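# Rotate the grinder's feed hopper to sit square over its box

## Task

Twist the feed hopper that sits on the grinder's inlet until it hangs straight and lined up above the machine's housing box. It must stay that way after the robot lets go.

## Robot and tools

Robot: two arms, left_arm and right_arm. left_arm has a left hand and right_arm a right hand; each hand has five fingers. The bases stand at left_arm (-0.017, +0.240, +0.035) m and right_arm (+0.031, -0.301, +0.018) m, both turned almost not at all about z. A post stands on the floor behind the arms. Loose objects may now and then get a small push from outside.

Frame: everything is in the scene frame. Its origin is at table-top height, halfway between the nominal arm bases. +z is up, +x points out over the table, and +y points toward left_arm. Arm names are not image sides. Each arm has a hand point 0.15 m out from the wrist face and 0.05 m in front of the palm. Its +z runs along the straight fingers and its +y points out of the palm. On the right hand +x runs away from the thumb; on the left hand +x points toward the thumb. The fingers reach 0.06 to 0.07 m past the point and lie 0.06 m behind it along -y. A wrist bracket on the little-finger side can strike things.

Row layout (execute_actions and move): one flat row of 28 numbers, each from -1 to 1, that always covers both arms. Order: left_arm dx, dy, dz, rx, ry, rz; then left hand little, ring, middle, index, thumb_bend, thumb_turn, force_limit, speed; then the same 14 for right_arm. The six pose numbers are offsets, not poses. They are measured along scene axes from that arm's Hand target at the start of the action or move. Every row and every target is counted from that same start, not from the row before, so sending the same offset again moves the arm further. Scale: 1.0 = 0.6 m for dx, dy, dz and 180 degrees for the rx, ry, rz rotation vector. The rotation turns about the Hand target's position. Send six zeros to ask nothing new of an arm. Each step's commanded orientation is clipped to within 40 degrees of the measured one.

Hand numbers: finger and thumb_bend targets go from +1 open (straight) to -1 closed. thumb_turn is +1 beside the palm and -1 in front of it, opposite the fingers. force_limit runs from -1 (about 0 N) to +1 (10 N, or 15 N for the two thumb motors). speed rises from near 0 at -1 to full at +0.48 and above. Use speed -0.94 or lower for a gentle grip. No value means unchanged: to keep a hand as it is, repeat the last eight numbers sent for it. If nothing has been sent for it yet, send its hand_measured plus hand_force_limit and hand_speed. An opposed grip closes on objects about 0.035 to 0.065 m thick, or on handles down to about 0.025 m. To tighten, raise force_limit and send a target more closed than hand_measured. To loosen, send one more open than hand_measured.

Tools:
- execute_actions(actions, cameras): actions is a list of actions. Each action is up to 15 rows, one per 1/30 s step; a short action holds its last row to step 15. It returns the robot state. Images come only for an empty list or when cameras names them: names cam_head_left, cam_head_right, cam_high, or ["all"].
- move(target, speed, blend, blocking, cameras): target is one 28-number row or a list of up to 15 rows. All are offsets from the Hand targets at the move's start. The path is a straight line and does not avoid obstacles; it is capped at 10 s. speed is in m/s, 0.002 to 4.3, default 0.25; turning is limited to twice that in rad/s. blend, in m, rounds the corners between listed targets. blocking=false returns after about 0.5 s while the arm keeps moving. The result adds a move: line, such as done, off_target, moving, held or fault, plus limits such as paced or held.
- wait(seconds): 0 to 3600; sends nothing new and returns early if a running move ends.
- stop(): brakes the running move.
- zoom_image(camera, region): region is [x0, y0, x1, y1] in pixels of that camera's latest image (896x504), at most 504 square.
- show_instructions(): shows the reference pages.
- finished_scene(scene): ends the scene for good; scene is 1.

Results: end_effector_position (m) and end_effector_quat_wxyz are given in the scene frame and can be a few cm off. Hand target is the last commanded pose after clipping, and the next offsets count from it. Friction and weight often leave the hand 1 to 3 cm short, mostly low. If so, send the missing distance as an offset; the next execute_actions call also re-asks for the pose. hand_measured, hand_stopped_by (moving, target, force, stalled, fault) and hand_load_n follow the hand-number order. A lost grip shows as hand_load_n dropping near 0. Joint torques are the drives' total output; numbers 3 and 4 wrap at ±28 N m. Motor heat rises when holding loads, reaching far, or pushing; 100 °C makes that arm fall.

Avoid: drops of any size and releasing moving parts. Avoid slams, fast hits on fixed or heavy items, hard shoves and heavy loads on fingers. Do not let the arms or hands touch each other, and do not close one hand on the other's fingers. Nothing may fall or be left off the table. Faster motion hits harder. Aiming further past a contact presses harder, and an arm keeps pushing until told to back away past its hand point. The scene keeps running while you think.

Each tool is called after ">>>" by a JSON object that holds its "api" and its "payload", one argument or row to a line.

Reference images:

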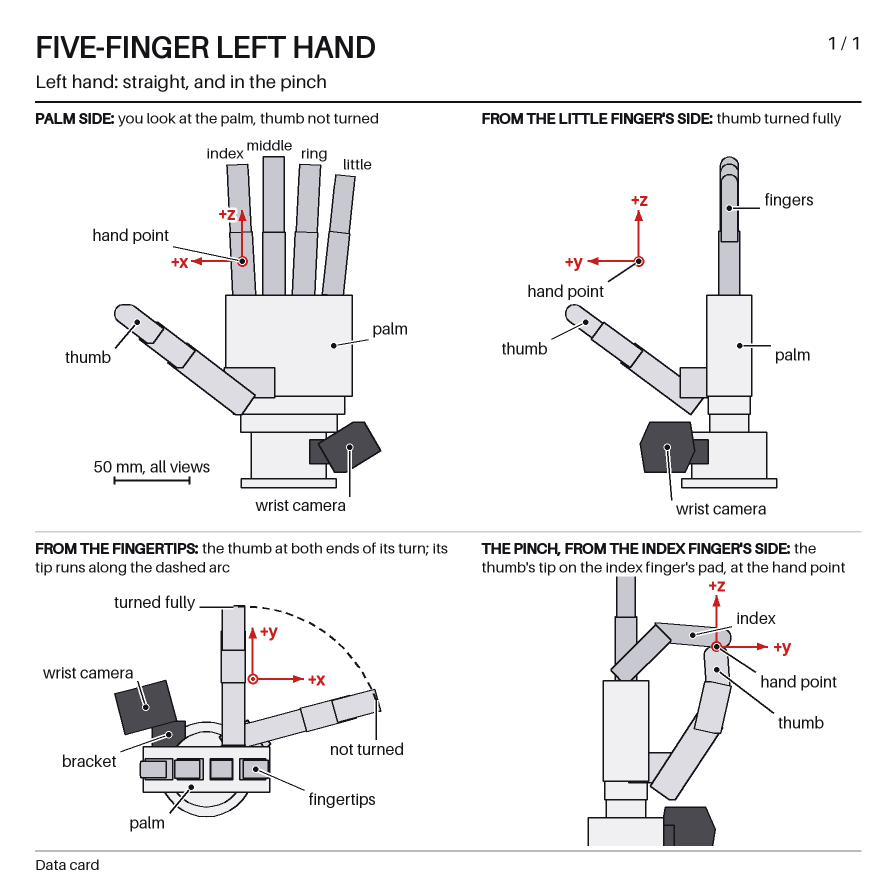

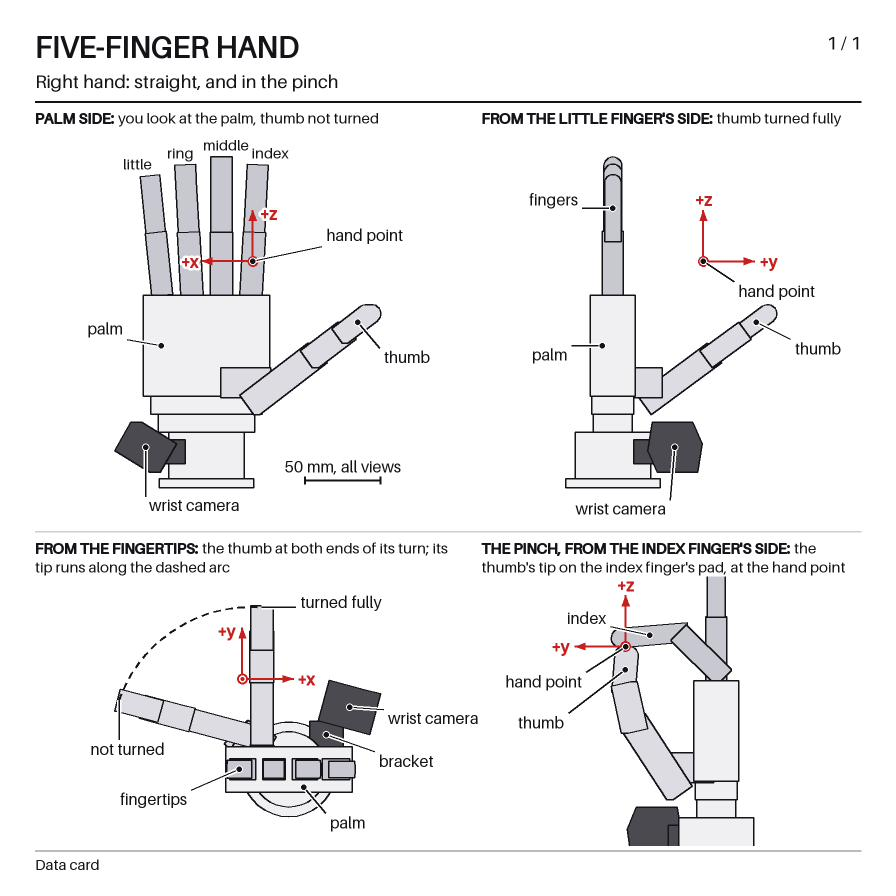

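## Session

>>> {"api": "execute_actions", "payload": {
  "actions": []
}}

Scene clock: 0.00 s.
left_arm: end_effector_position=(-0.1488, +0.4531, +0.2267) hand_measured=(+1.000, +1.000, +1.000, +1.000, +1.000, +1.000) hand_load_n=(+0.0, +0.0, +0.0, +0.0, +0.0, +0.0) hand_stopped_by=(target, target, target, target, target, target) hand_force_limit=0.00 hand_speed=-0.80 end_effector_quat_wxyz=(-0.022, +0.524, +0.852, -0.013) | right_arm: end_effector_position=(+0.5040, -0.3561, +0.1333) hand_measured=(+1.000, +1.000, +1.000, +1.000, +1.000, +1.000) hand_load_n=(+0.0, +0.0, +0.0, +0.0, -0.5, -0.5) hand_stopped_by=(target, target, target, target, target, target) hand_force_limit=0.00 hand_speed=-0.80 end_effector_quat_wxyz=(-0.123, +0.854, -0.362, +0.352)
Joint positions: left_arm=[2.376 0.905 0.882 -1.509 -0.036 -1.24] | right_arm=[-0.053 1.309 0.872 -0.369 -0.001 -0.834]
Joint velocities: within noise
Joint torques (N m): no reading
Motor temperatures (°C): left_arm=[33 31 27 28 31 33] | right_arm=[28 28 29 28 32 31]
Heat: left arm: hottest waist 33 °C; right arm: hottest wrist yaw 32 °C.
Hand target: left_arm -0.1532, +0.4574, +0.2355; -0.034, +0.523, +0.851, -0.011 | right_arm +0.5159, -0.3569, +0.1500; -0.129, +0.848, -0.359, +0.369

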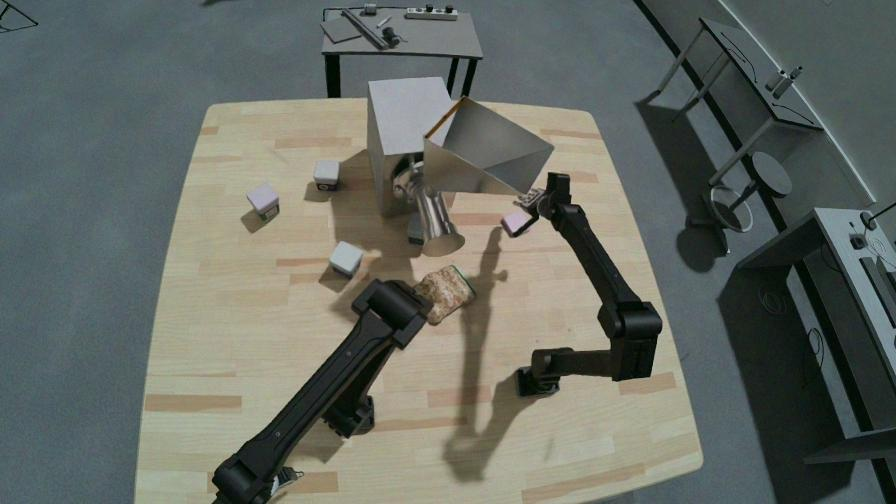

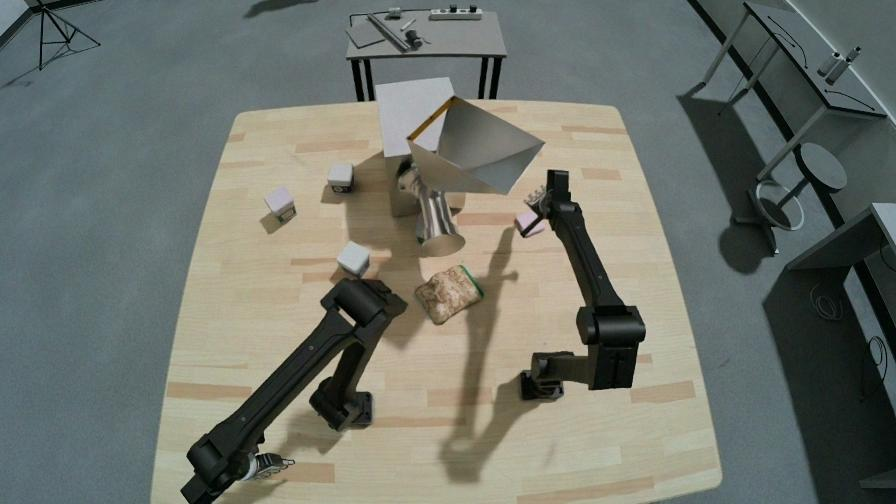

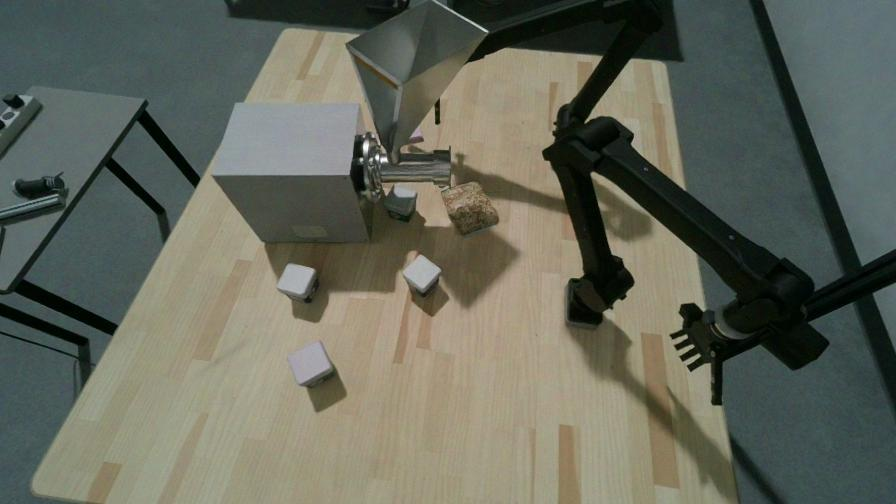

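>>> {"api": "zoom_image", "payload": {
  "camera": "cam_high",
  "region": [200, 0, 520, 260]
}}

>>> {"api": "zoom_image", "payload": {
  "camera": "cam_head_left",
  "region": [340, 60, 600, 300]
}}

>>> {"api": "zoom_image", "payload": {
  "camera": "cam_head_right",
  "region": [340, 60, 600, 300]
}}

Scaled by 1.575 from the camera's image (finer frame: 1280x720).

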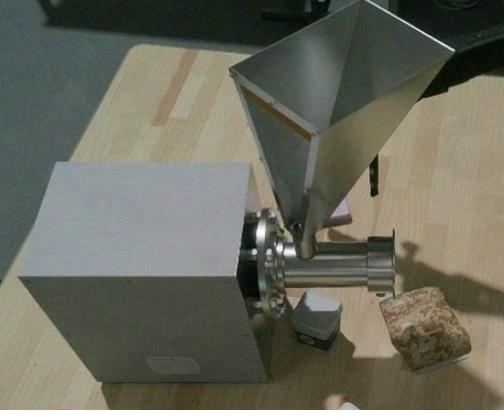

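Scaled by 1.938 from the camera's image (finer frame: 1280x720).

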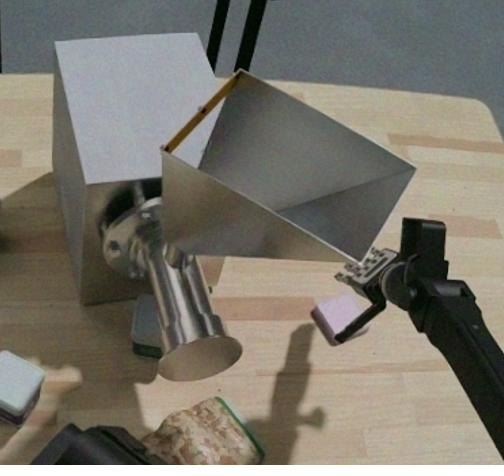

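Scaled by 1.938 from the camera's image (finer frame: 1280x720).

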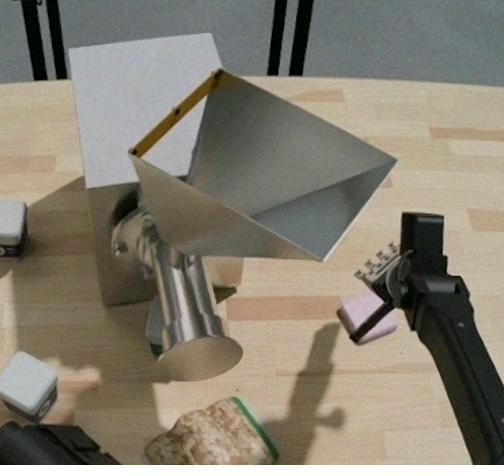

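>>> {"api": "zoom_image", "payload": {
  "camera": "cam_high",
  "region": [420, 0, 860, 400]
}}

>>> {"api": "zoom_image", "payload": {
  "camera": "cam_head_left",
  "region": [180, 240, 700, 504]
}}

>>> {"api": "zoom_image", "payload": {
  "camera": "cam_head_right",
  "region": [180, 240, 680, 504]
}}

Scaled by 1.145 from the camera's image (finer frame: 1280x720).

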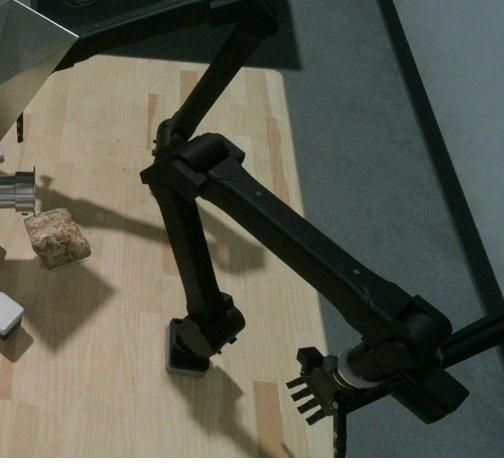

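Region (180, 240, 700, 504) is 520x264 pixels. A region can be at most 504 by 504 pixels.

Scaled by 1.008 from the camera's image (finer frame: 1280x720).

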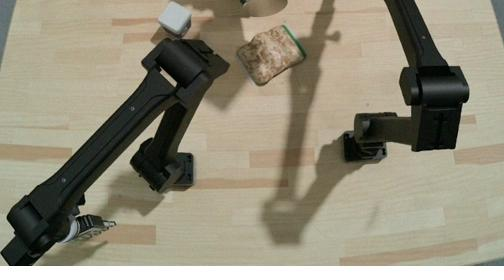

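>>> {"api": "zoom_image", "payload": {
  "camera": "cam_head_left",
  "region": [200, 340, 440, 504]
}}

>>> {"api": "zoom_image", "payload": {
  "camera": "cam_head_left",
  "region": [480, 150, 680, 420]
}}

>>> {"api": "zoom_image", "payload": {
  "camera": "cam_high",
  "region": [540, 200, 840, 440]
}}

Scaled by 2.100 from the camera's image (finer frame: 1280x720).

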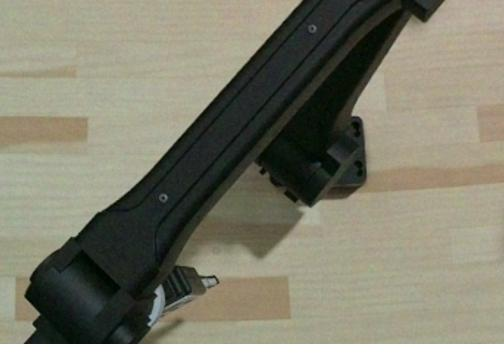

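Scaled by 1.867 from the camera's image (finer frame: 1280x720).

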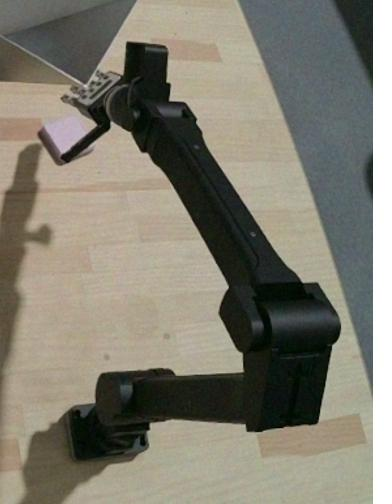

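Scaled by 1.680 from the camera's image (finer frame: 1280x720).

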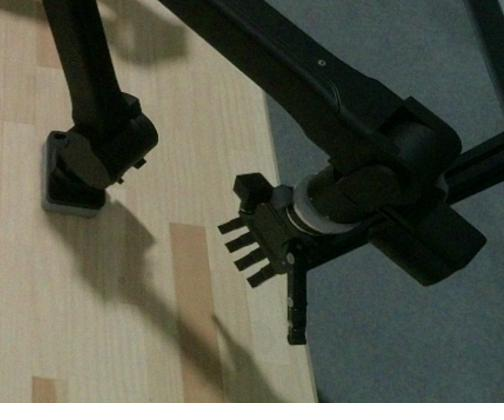

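>>> {"api": "move", "payload": {
  "target": [
    [0.322,0.0543,0.1075,0,0,-0.25,-1,-1,-1,-1,1,-1,0,0,0,0,0,0,0,0,1,1,1,1,1,1,0,-0.8],
    [0.5887,-0.1357,0.1908,0,0,-0.5,-1,-1,-1,-1,1,-1,0,0,0,0,0,0,0,0,1,1,1,1,1,1,0,-0.8],
    [0.6437,-0.4573,0.2742,0,0,-0.75,-1,-1,-1,-1,1,-1,0,0,0,0,0,0,0,0,1,1,1,1,1,1,0,-0.8]
  ],
  "blend": 0.05,
  "cameras": ["all"]
}}

Scene clock: 168.33 s.
left_arm: end_effector_position=(+0.2286, +0.1851, +0.3791) hand_measured=(-1.000, -1.000, -1.000, -1.000, +1.000, -1.000) hand_load_n=(+0.0, +0.0, +0.0, +0.0, +0.0, +0.0) hand_stopped_by=(target, target, target, target, target, target) hand_force_limit=0.00 hand_speed=0.00 end_effector_quat_wxyz=(-0.023, +0.977, -0.166, +0.135) | right_arm: end_effector_position=(+0.5040, -0.3561, +0.1333) hand_measured=(+1.000, +1.000, +1.000, +1.000, +1.000, +1.000) hand_load_n=(+0.0, +0.0, +0.0, +0.0, +0.0, +0.0) hand_stopped_by=(target, target, target, target, target, target) hand_force_limit=0.00 hand_speed=-0.80 end_effector_quat_wxyz=(-0.123, +0.854, -0.362, +0.352)
Joint positions: left_arm=[0.072 0.815 1.209 -1.691 0.017 -1.171] | right_arm=[-0.053 1.309 0.872 -0.369 -0.001 -0.834]
Joint torques (N m): left_arm=[-1.61 -0.79 10.52 0.61 -0.04 -0.01] | right_arm=[-0.62 -10.52 11.69 1.39 -0.11 0.03]
Motor temperatures (°C): left_arm=[32 30 35 28 30 32] | right_arm=[28 30 41 28 31 31]
Heat: left arm: hottest elbow 35 °C; right arm: hottest elbow 41 °C.
Hand target: left_arm +0.2330, +0.1831, +0.3999; -0.023, +0.987, -0.157, +0.027 | right_arm +0.5159, -0.3569, +0.1500; -0.129, +0.848, -0.359, +0.369
Off the commanded pose: left_arm 0.022 m, 12 deg | right_arm 0.021 m, 2 deg.
joint sent to its limit (left arm) — joint 4 (wrist pitch), lower limit. The joint targets are off in orientation, not in position.
move: off_target (left_arm)

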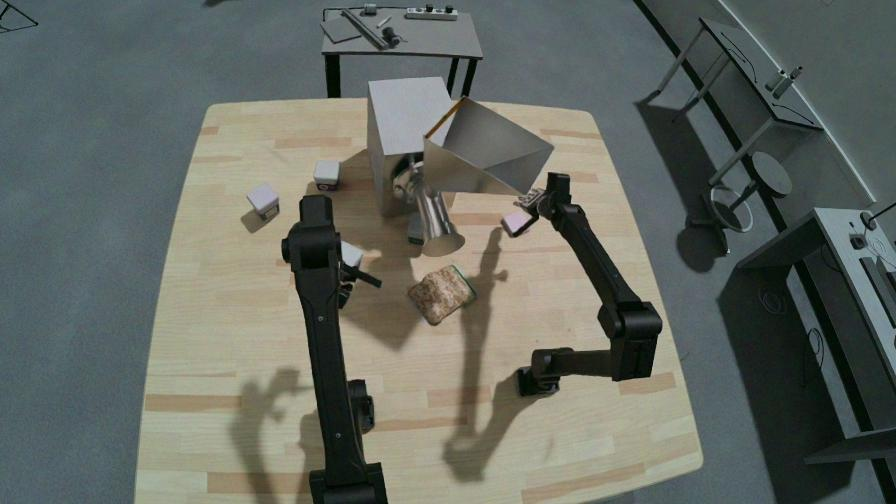

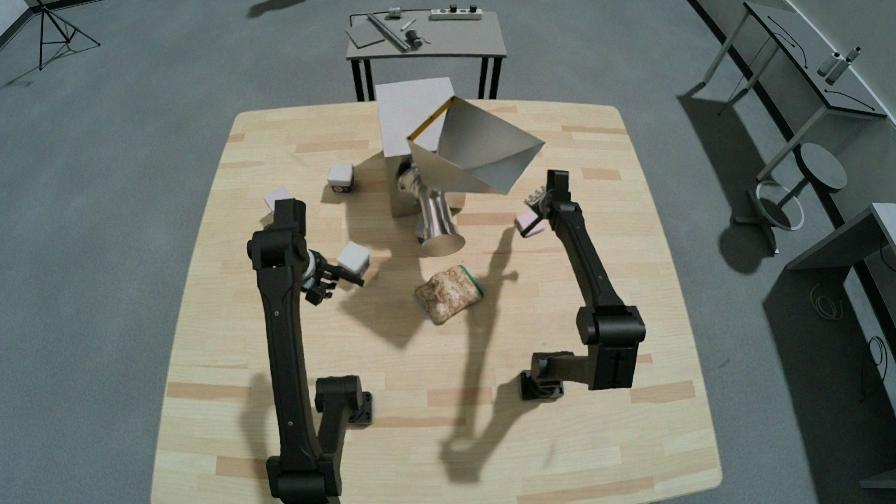

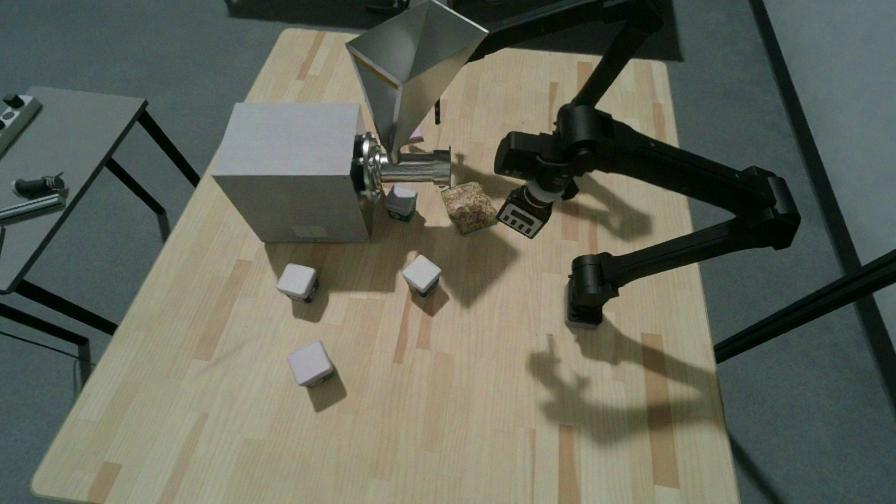

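>>> {"api": "move", "payload": {
  "target": [0.1017,-0.3417,0.15,0.1314,-0.3732,-0.532,-1,-1,-1,-1,1,-1,0,0,0,0,0,0,0,0,1,1,1,1,1,1,0,-0.8],
  "cameras": ["all"]
}}

Scene clock: 185.23 s.
left_arm: end_effector_position=(+0.2905, -0.0130, +0.4583) hand_measured=(-1.000, -1.000, -1.000, -1.000, +1.000, -1.000) hand_load_n=(+0.0, +0.0, +0.0, +0.0, +0.0, +0.0) hand_stopped_by=(target, target, target, target, target, target) hand_force_limit=0.00 hand_speed=0.00 end_effector_quat_wxyz=(+0.228, -0.389, +0.766, -0.458) | right_arm: end_effector_position=(+0.5040, -0.3561, +0.1333) hand_measured=(+1.000, +1.000, +1.000, +1.000, +1.000, +1.000) hand_load_n=(+0.0, +0.0, +0.0, +0.0, +0.0, +0.0) hand_stopped_by=(target, target, target, target, target, target) hand_force_limit=0.00 hand_speed=-0.80 end_effector_quat_wxyz=(-0.123, +0.854, -0.362, +0.352)
Joint positions: left_arm=[-0.587 0.884 1.251 -0.865 0.041 0.014] | right_arm=[-0.053 1.309 0.872 -0.369 -0.001 -0.834]
Joint torques (N m): left_arm=[-1.9 -2.73 11.92 2.48 0.07 0.16] | right_arm=[-0.97 -10.23 11.62 1.31 -0.13 0.02]
Heat: left arm: hottest elbow 38 °C; right arm: hottest elbow 41 °C.
Hand target: left_arm +0.2939, -0.0219, +0.4901; +0.238, -0.372, +0.756, -0.482 | right_arm +0.5159, -0.3569, +0.1500; -0.129, +0.848, -0.359, +0.369
Off the commanded pose: left_arm 0.033 m, 4 deg | right_arm 0.021 m, 2 deg.
move: off_target (left_arm)

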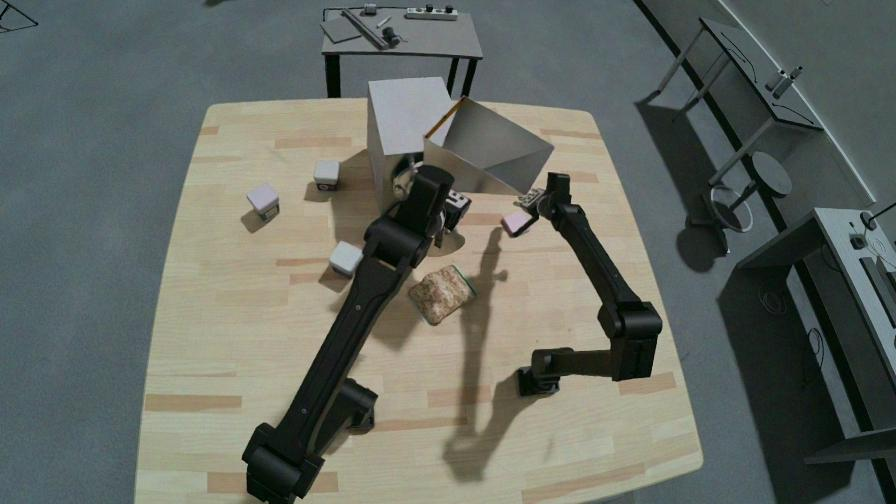

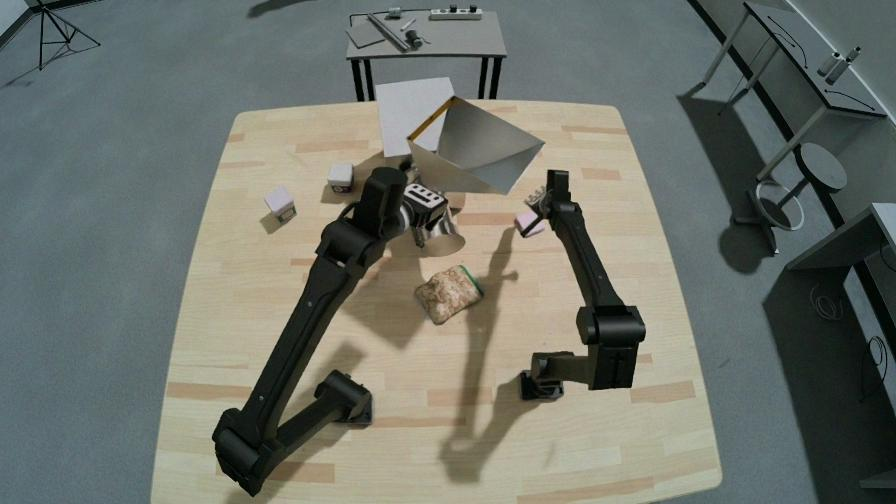

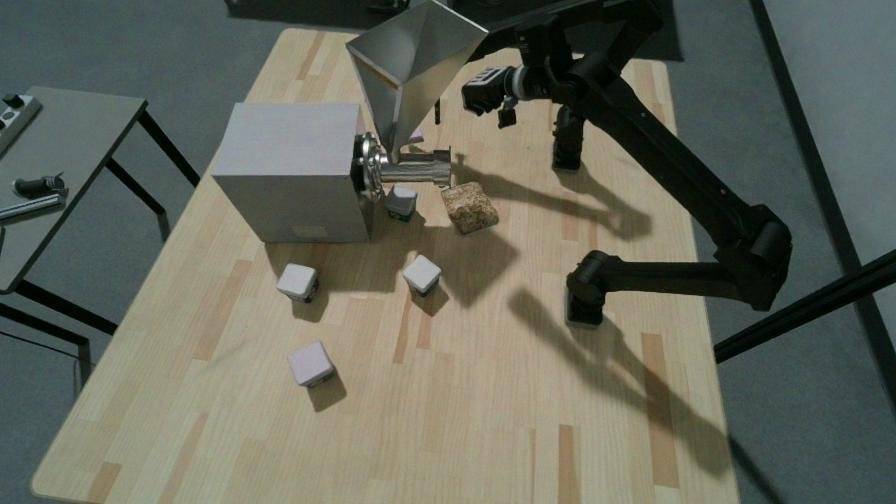

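>>> {"api": "move", "payload": {
  "target": [0.06,-0.087,0.05,0,0,0,-1,-1,-1,-1,1,-1,0,0,0,0,0,0,0,0,1,1,1,1,1,1,0,-0.8],
  "speed": 0.1,
  "cameras": ["all"]
}}

>>> {"api": "zoom_image", "payload": {
  "camera": "cam_high",
  "region": [320, 0, 600, 220]
}}

>>> {"api": "zoom_image", "payload": {
  "camera": "cam_head_right",
  "region": [340, 60, 600, 300]
}}

Scene clock: 205.93 s.
left_arm: end_effector_position=(+0.3293, -0.0655, +0.4901) hand_measured=(-1.000, -1.000, -1.000, -1.000, +1.000, -1.000) hand_load_n=(+0.0, +0.0, +0.0, +0.0, +0.0, +0.0) hand_stopped_by=(target, target, target, target, target, target) hand_force_limit=0.00 hand_speed=0.00 end_effector_quat_wxyz=(+0.232, -0.380, +0.768, -0.460) | right_arm: end_effector_position=(+0.5040, -0.3561, +0.1333) hand_measured=(+1.000, +1.000, +1.000, +1.000, +1.000, +1.000) hand_load_n=(+0.0, +0.0, +0.0, +0.0, +0.0, +0.0) hand_stopped_by=(target, target, target, target, target, target) hand_force_limit=0.00 hand_speed=-0.80 end_effector_quat_wxyz=(-0.123, +0.854, -0.362, +0.352)
Joint positions: left_arm=[-0.657 1.061 1.436 -0.864 -0.017 0] | right_arm=[-0.053 1.309 0.872 -0.369 -0.001 -0.834]
Joint torques (N m): left_arm=[-1.96 -5.36 11.82 2.11 -0.18 -0.02] | right_arm=[-0.97 -10.58 11.7 1.48 -0.11 0.04]
Motor temperatures (°C): left_arm=[32 30 40 28 30 32] | right_arm=[28 30 41 28 31 31]
Heat: left arm: hottest elbow 40 °C; right arm: hottest elbow 41 °C.
Hand target: left_arm +0.3299, -0.0742, +0.5200; +0.238, -0.372, +0.756, -0.482 | right_arm +0.5159, -0.3569, +0.1500; -0.129, +0.848, -0.359, +0.369
Off the commanded pose: left_arm 0.031 m, 3 deg | right_arm 0.021 m, 2 deg.
move: off_target (left_arm)

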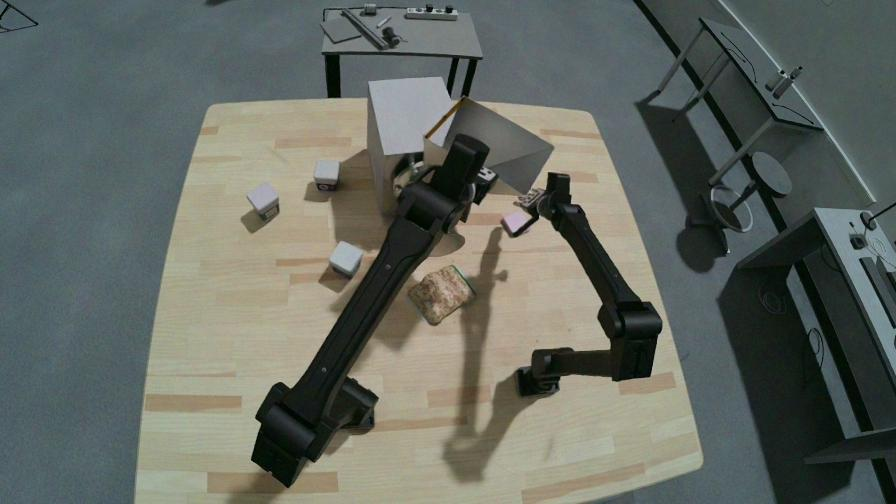

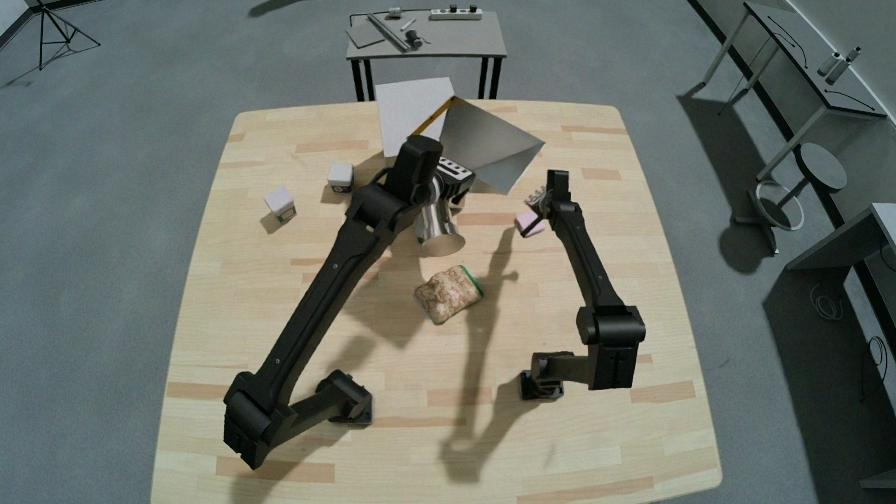

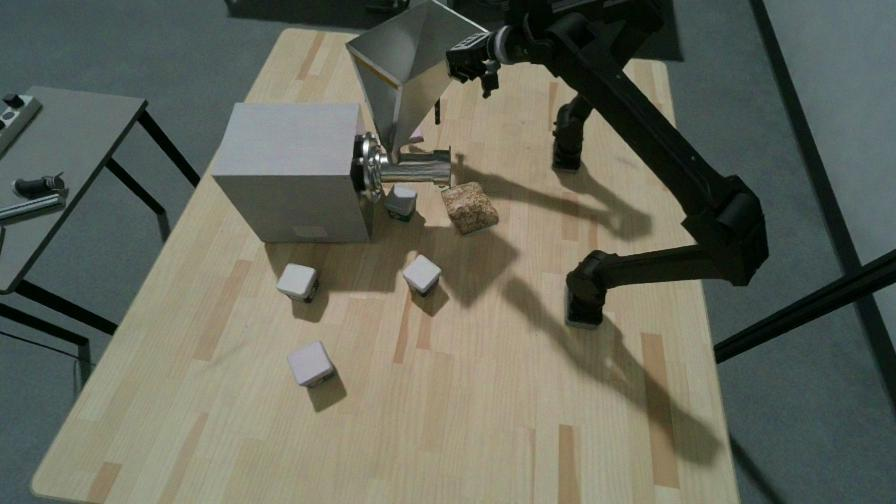

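Scaled by 1.800 from the camera's image (finer frame: 1280x720).

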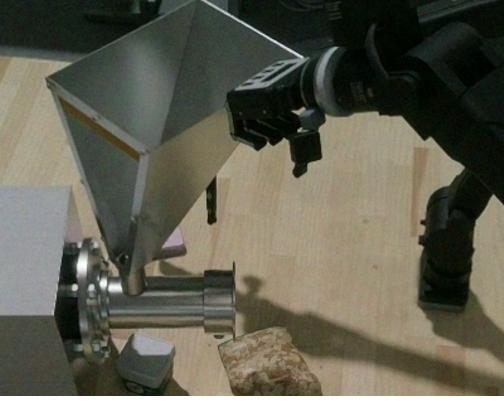

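Scaled by 1.938 from the camera's image (finer frame: 1280x720).

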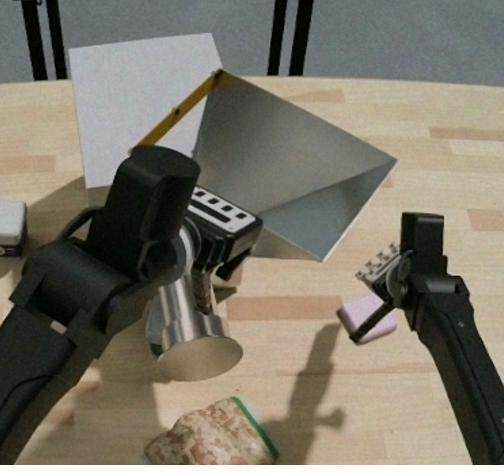

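>>> {"api": "move", "payload": {
  "target": [
    [0.036,-0.06,0,0,0,0,-1,-1,-1,-1,1,-1,0,0,0,0,0,0,0,0,1,1,1,1,1,1,0,-0.8],
    [0.094,-0.12,0,0,0,0,-1,-1,-1,-1,1,-1,0,0,0,0,0,0,0,0,1,1,1,1,1,1,0,-0.8]
  ],
  "speed": 0.06,
  "blend": 0.01,
  "cameras": ["all"]
}}

>>> {"api": "zoom_image", "payload": {
  "camera": "cam_high",
  "region": [320, 0, 600, 220]
}}

>>> {"api": "zoom_image", "payload": {
  "camera": "cam_head_right",
  "region": [340, 60, 600, 300]
}}

Scene clock: 215.40 s.
left_arm: end_effector_position=(+0.3739, -0.1371, +0.4992) hand_measured=(-1.000, -1.000, -1.000, -1.000, +1.000, -1.000) hand_load_n=(-1.0, +0.0, +0.5, +0.5, +0.0, +0.0) hand_stopped_by=(target, target, target, target, target, target) hand_force_limit=0.00 hand_speed=0.00 end_effector_quat_wxyz=(+0.228, -0.377, +0.768, -0.465) | right_arm: end_effector_position=(+0.5040, -0.3561, +0.1333) hand_measured=(+1.000, +1.000, +1.000, +1.000, +1.000, +1.000) hand_load_n=(+0.0, +0.0, +0.0, +0.0, +0.0, +0.0) hand_stopped_by=(target, target, target, target, target, target) hand_force_limit=0.00 hand_speed=-0.80 end_effector_quat_wxyz=(-0.123, +0.854, -0.362, +0.352)
Joint positions: left_arm=[-0.723 1.263 1.609 -0.828 -0.062 -0.033] | right_arm=[-0.053 1.309 0.872 -0.369 -0.001 -0.834]
Joint torques (N m): left_arm=[-0.21 -7.36 11.62 2.7 -0.35 0.1] | right_arm=[-0.85 -10.64 11.74 1.4 -0.14 0.06]
Heat: left arm: hottest elbow 40 °C; right arm: hottest elbow 41 °C.
Hand target: left_arm +0.3864, -0.1461, +0.5201; +0.238, -0.372, +0.756, -0.482 | right_arm +0.5159, -0.3569, +0.1500; -0.129, +0.848, -0.359, +0.369
Off the commanded pose: left_arm 0.026 m, 3 deg | right_arm 0.021 m, 2 deg.
move: off_target (left_arm)

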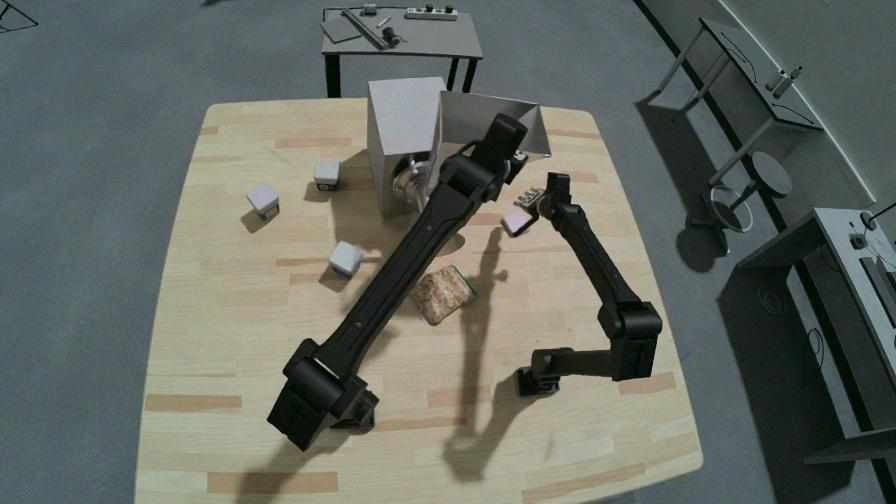

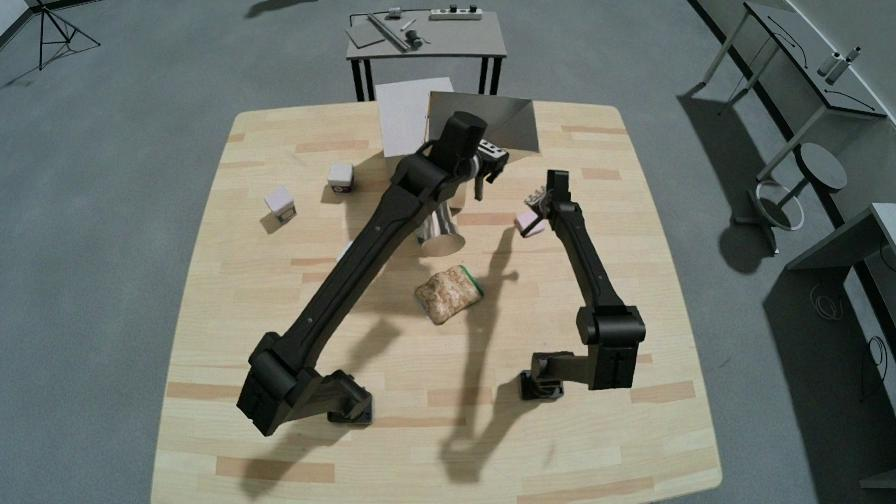

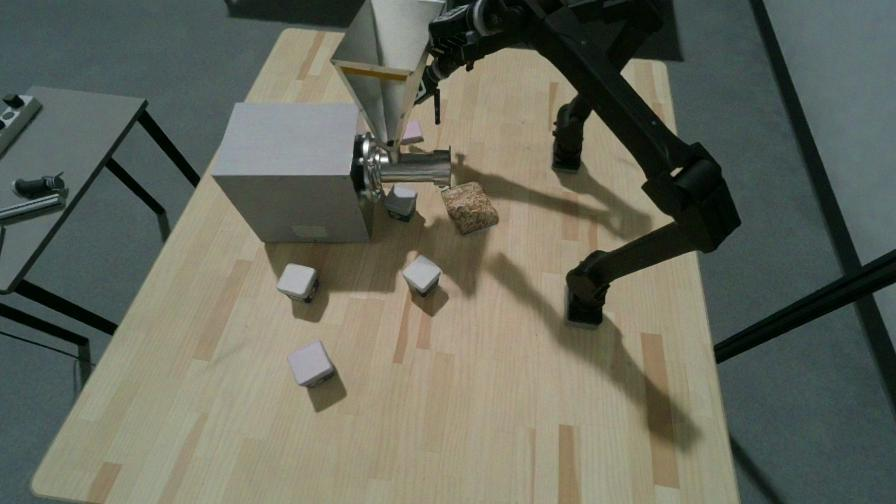

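Scaled by 1.800 from the camera's image (finer frame: 1280x720).

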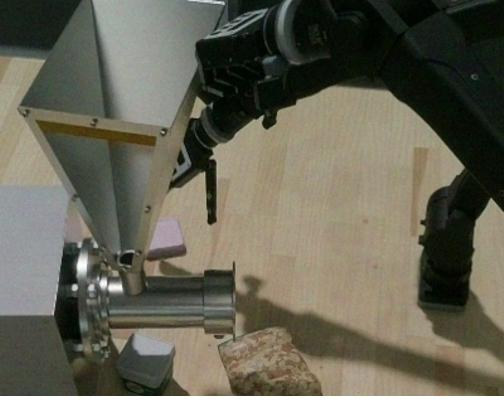

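Scaled by 1.938 from the camera's image (finer frame: 1280x720).

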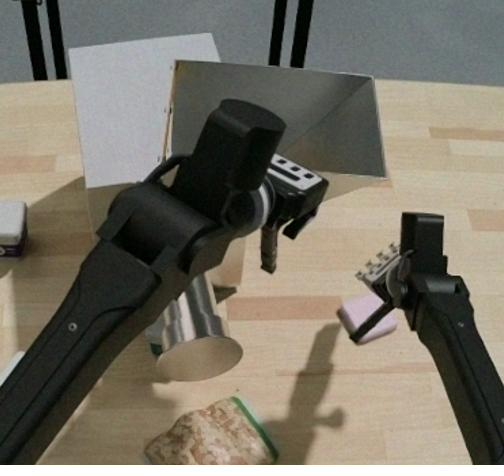

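>>> {"api": "move", "payload": {
  "target": [0.105,-0.03,0,0,0,0,-1,-1,-1,-1,1,-1,0,0,0,0,0,0,0,0,1,1,1,1,1,1,0,-0.8],
  "speed": 0.06,
  "cameras": ["all"]
}}

>>> {"api": "zoom_image", "payload": {
  "camera": "cam_high",
  "region": [320, 0, 600, 220]
}}

>>> {"api": "zoom_image", "payload": {
  "camera": "cam_head_left",
  "region": [340, 60, 600, 300]
}}

Scene clock: 222.53 s.
left_arm: end_effector_position=(+0.4236, -0.1731, +0.5016) hand_measured=(-1.000, -1.000, -1.000, -1.000, +1.000, -1.000) hand_load_n=(+0.0, +0.0, +0.0, +0.0, +0.0, +0.0) hand_stopped_by=(target, target, target, target, target, target) hand_force_limit=0.00 hand_speed=0.00 end_effector_quat_wxyz=(+0.218, -0.366, +0.771, -0.473) | right_arm: end_effector_position=(+0.5040, -0.3561, +0.1333) hand_measured=(+1.000, +1.000, +1.000, +1.000, +1.000, +1.000) hand_load_n=(+0.0, +0.0, +0.0, +0.0, +0.0, +0.0) hand_stopped_by=(target, target, target, target, target, target) hand_force_limit=0.00 hand_speed=-0.80 end_effector_quat_wxyz=(-0.123, +0.854, -0.362, +0.352)
Joint positions: left_arm=[-0.696 1.419 1.758 -0.814 -0.005 -0.014] | right_arm=[-0.053 1.309 0.872 -0.369 -0.001 -0.834]
Joint torques (N m): left_arm=[2.43 -10.29 11.51 2.36 -0.41 0.15] | right_arm=[-1.03 -10.29 11.78 1.5 -0.13 0.04]
Heat: left arm: hottest elbow 42 °C; right arm: hottest elbow 41 °C.
Hand target: left_arm +0.4493, -0.1641, +0.5200; +0.238, -0.372, +0.756, -0.482 | right_arm +0.5159, -0.3569, +0.1500; -0.129, +0.848, -0.359, +0.369
Off the commanded pose: left_arm 0.033 m, 3 deg | right_arm 0.021 m, 2 deg.
move: off_target (left_arm)

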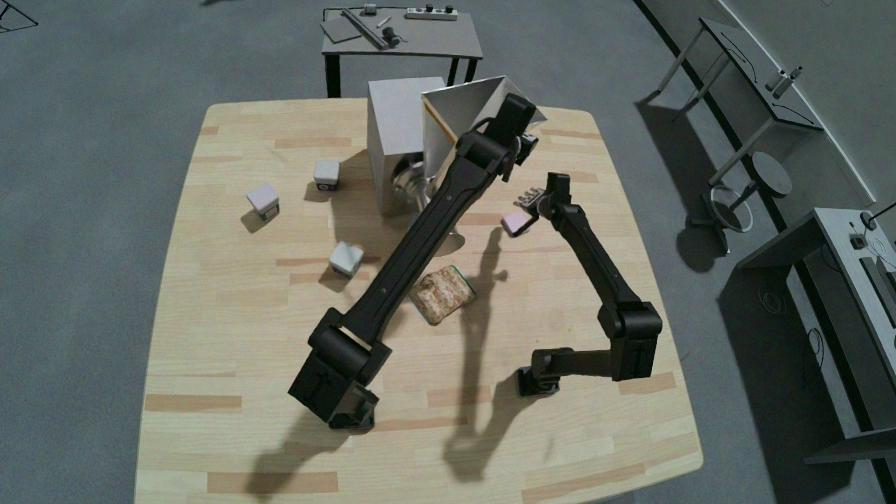

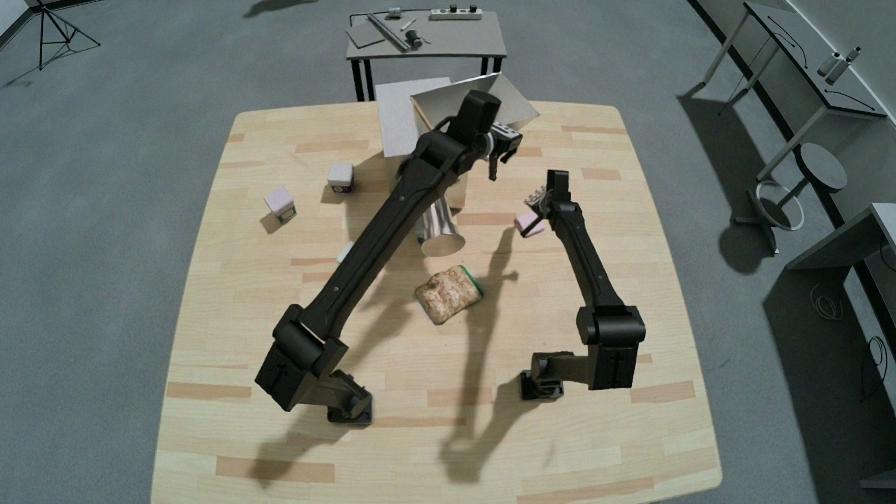

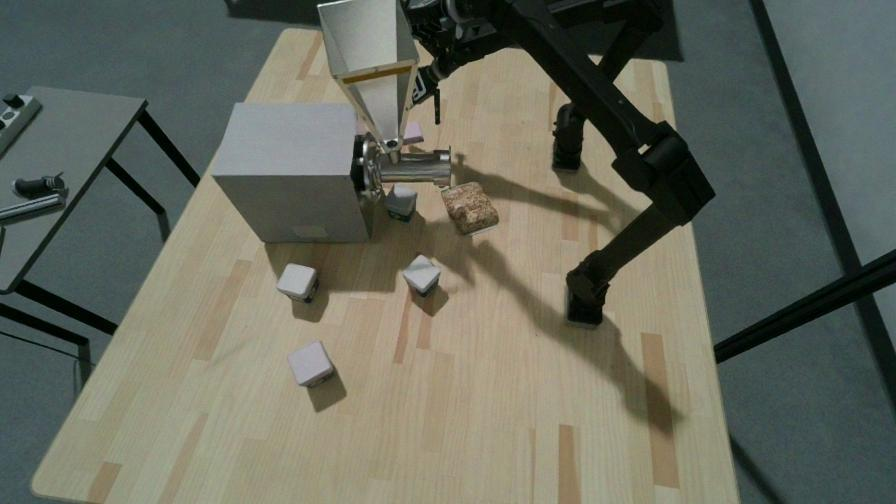

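Scaled by 1.800 from the camera's image (finer frame: 1280x720).

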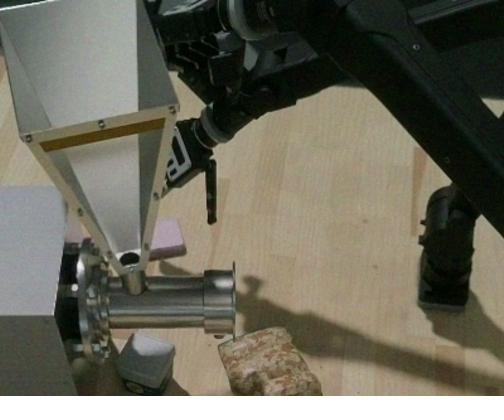

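Scaled by 1.938 from the camera's image (finer frame: 1280x720).

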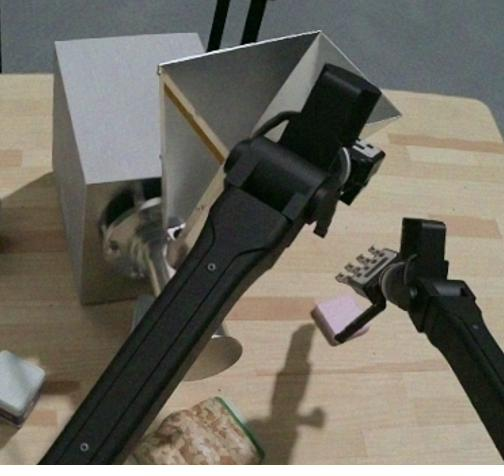

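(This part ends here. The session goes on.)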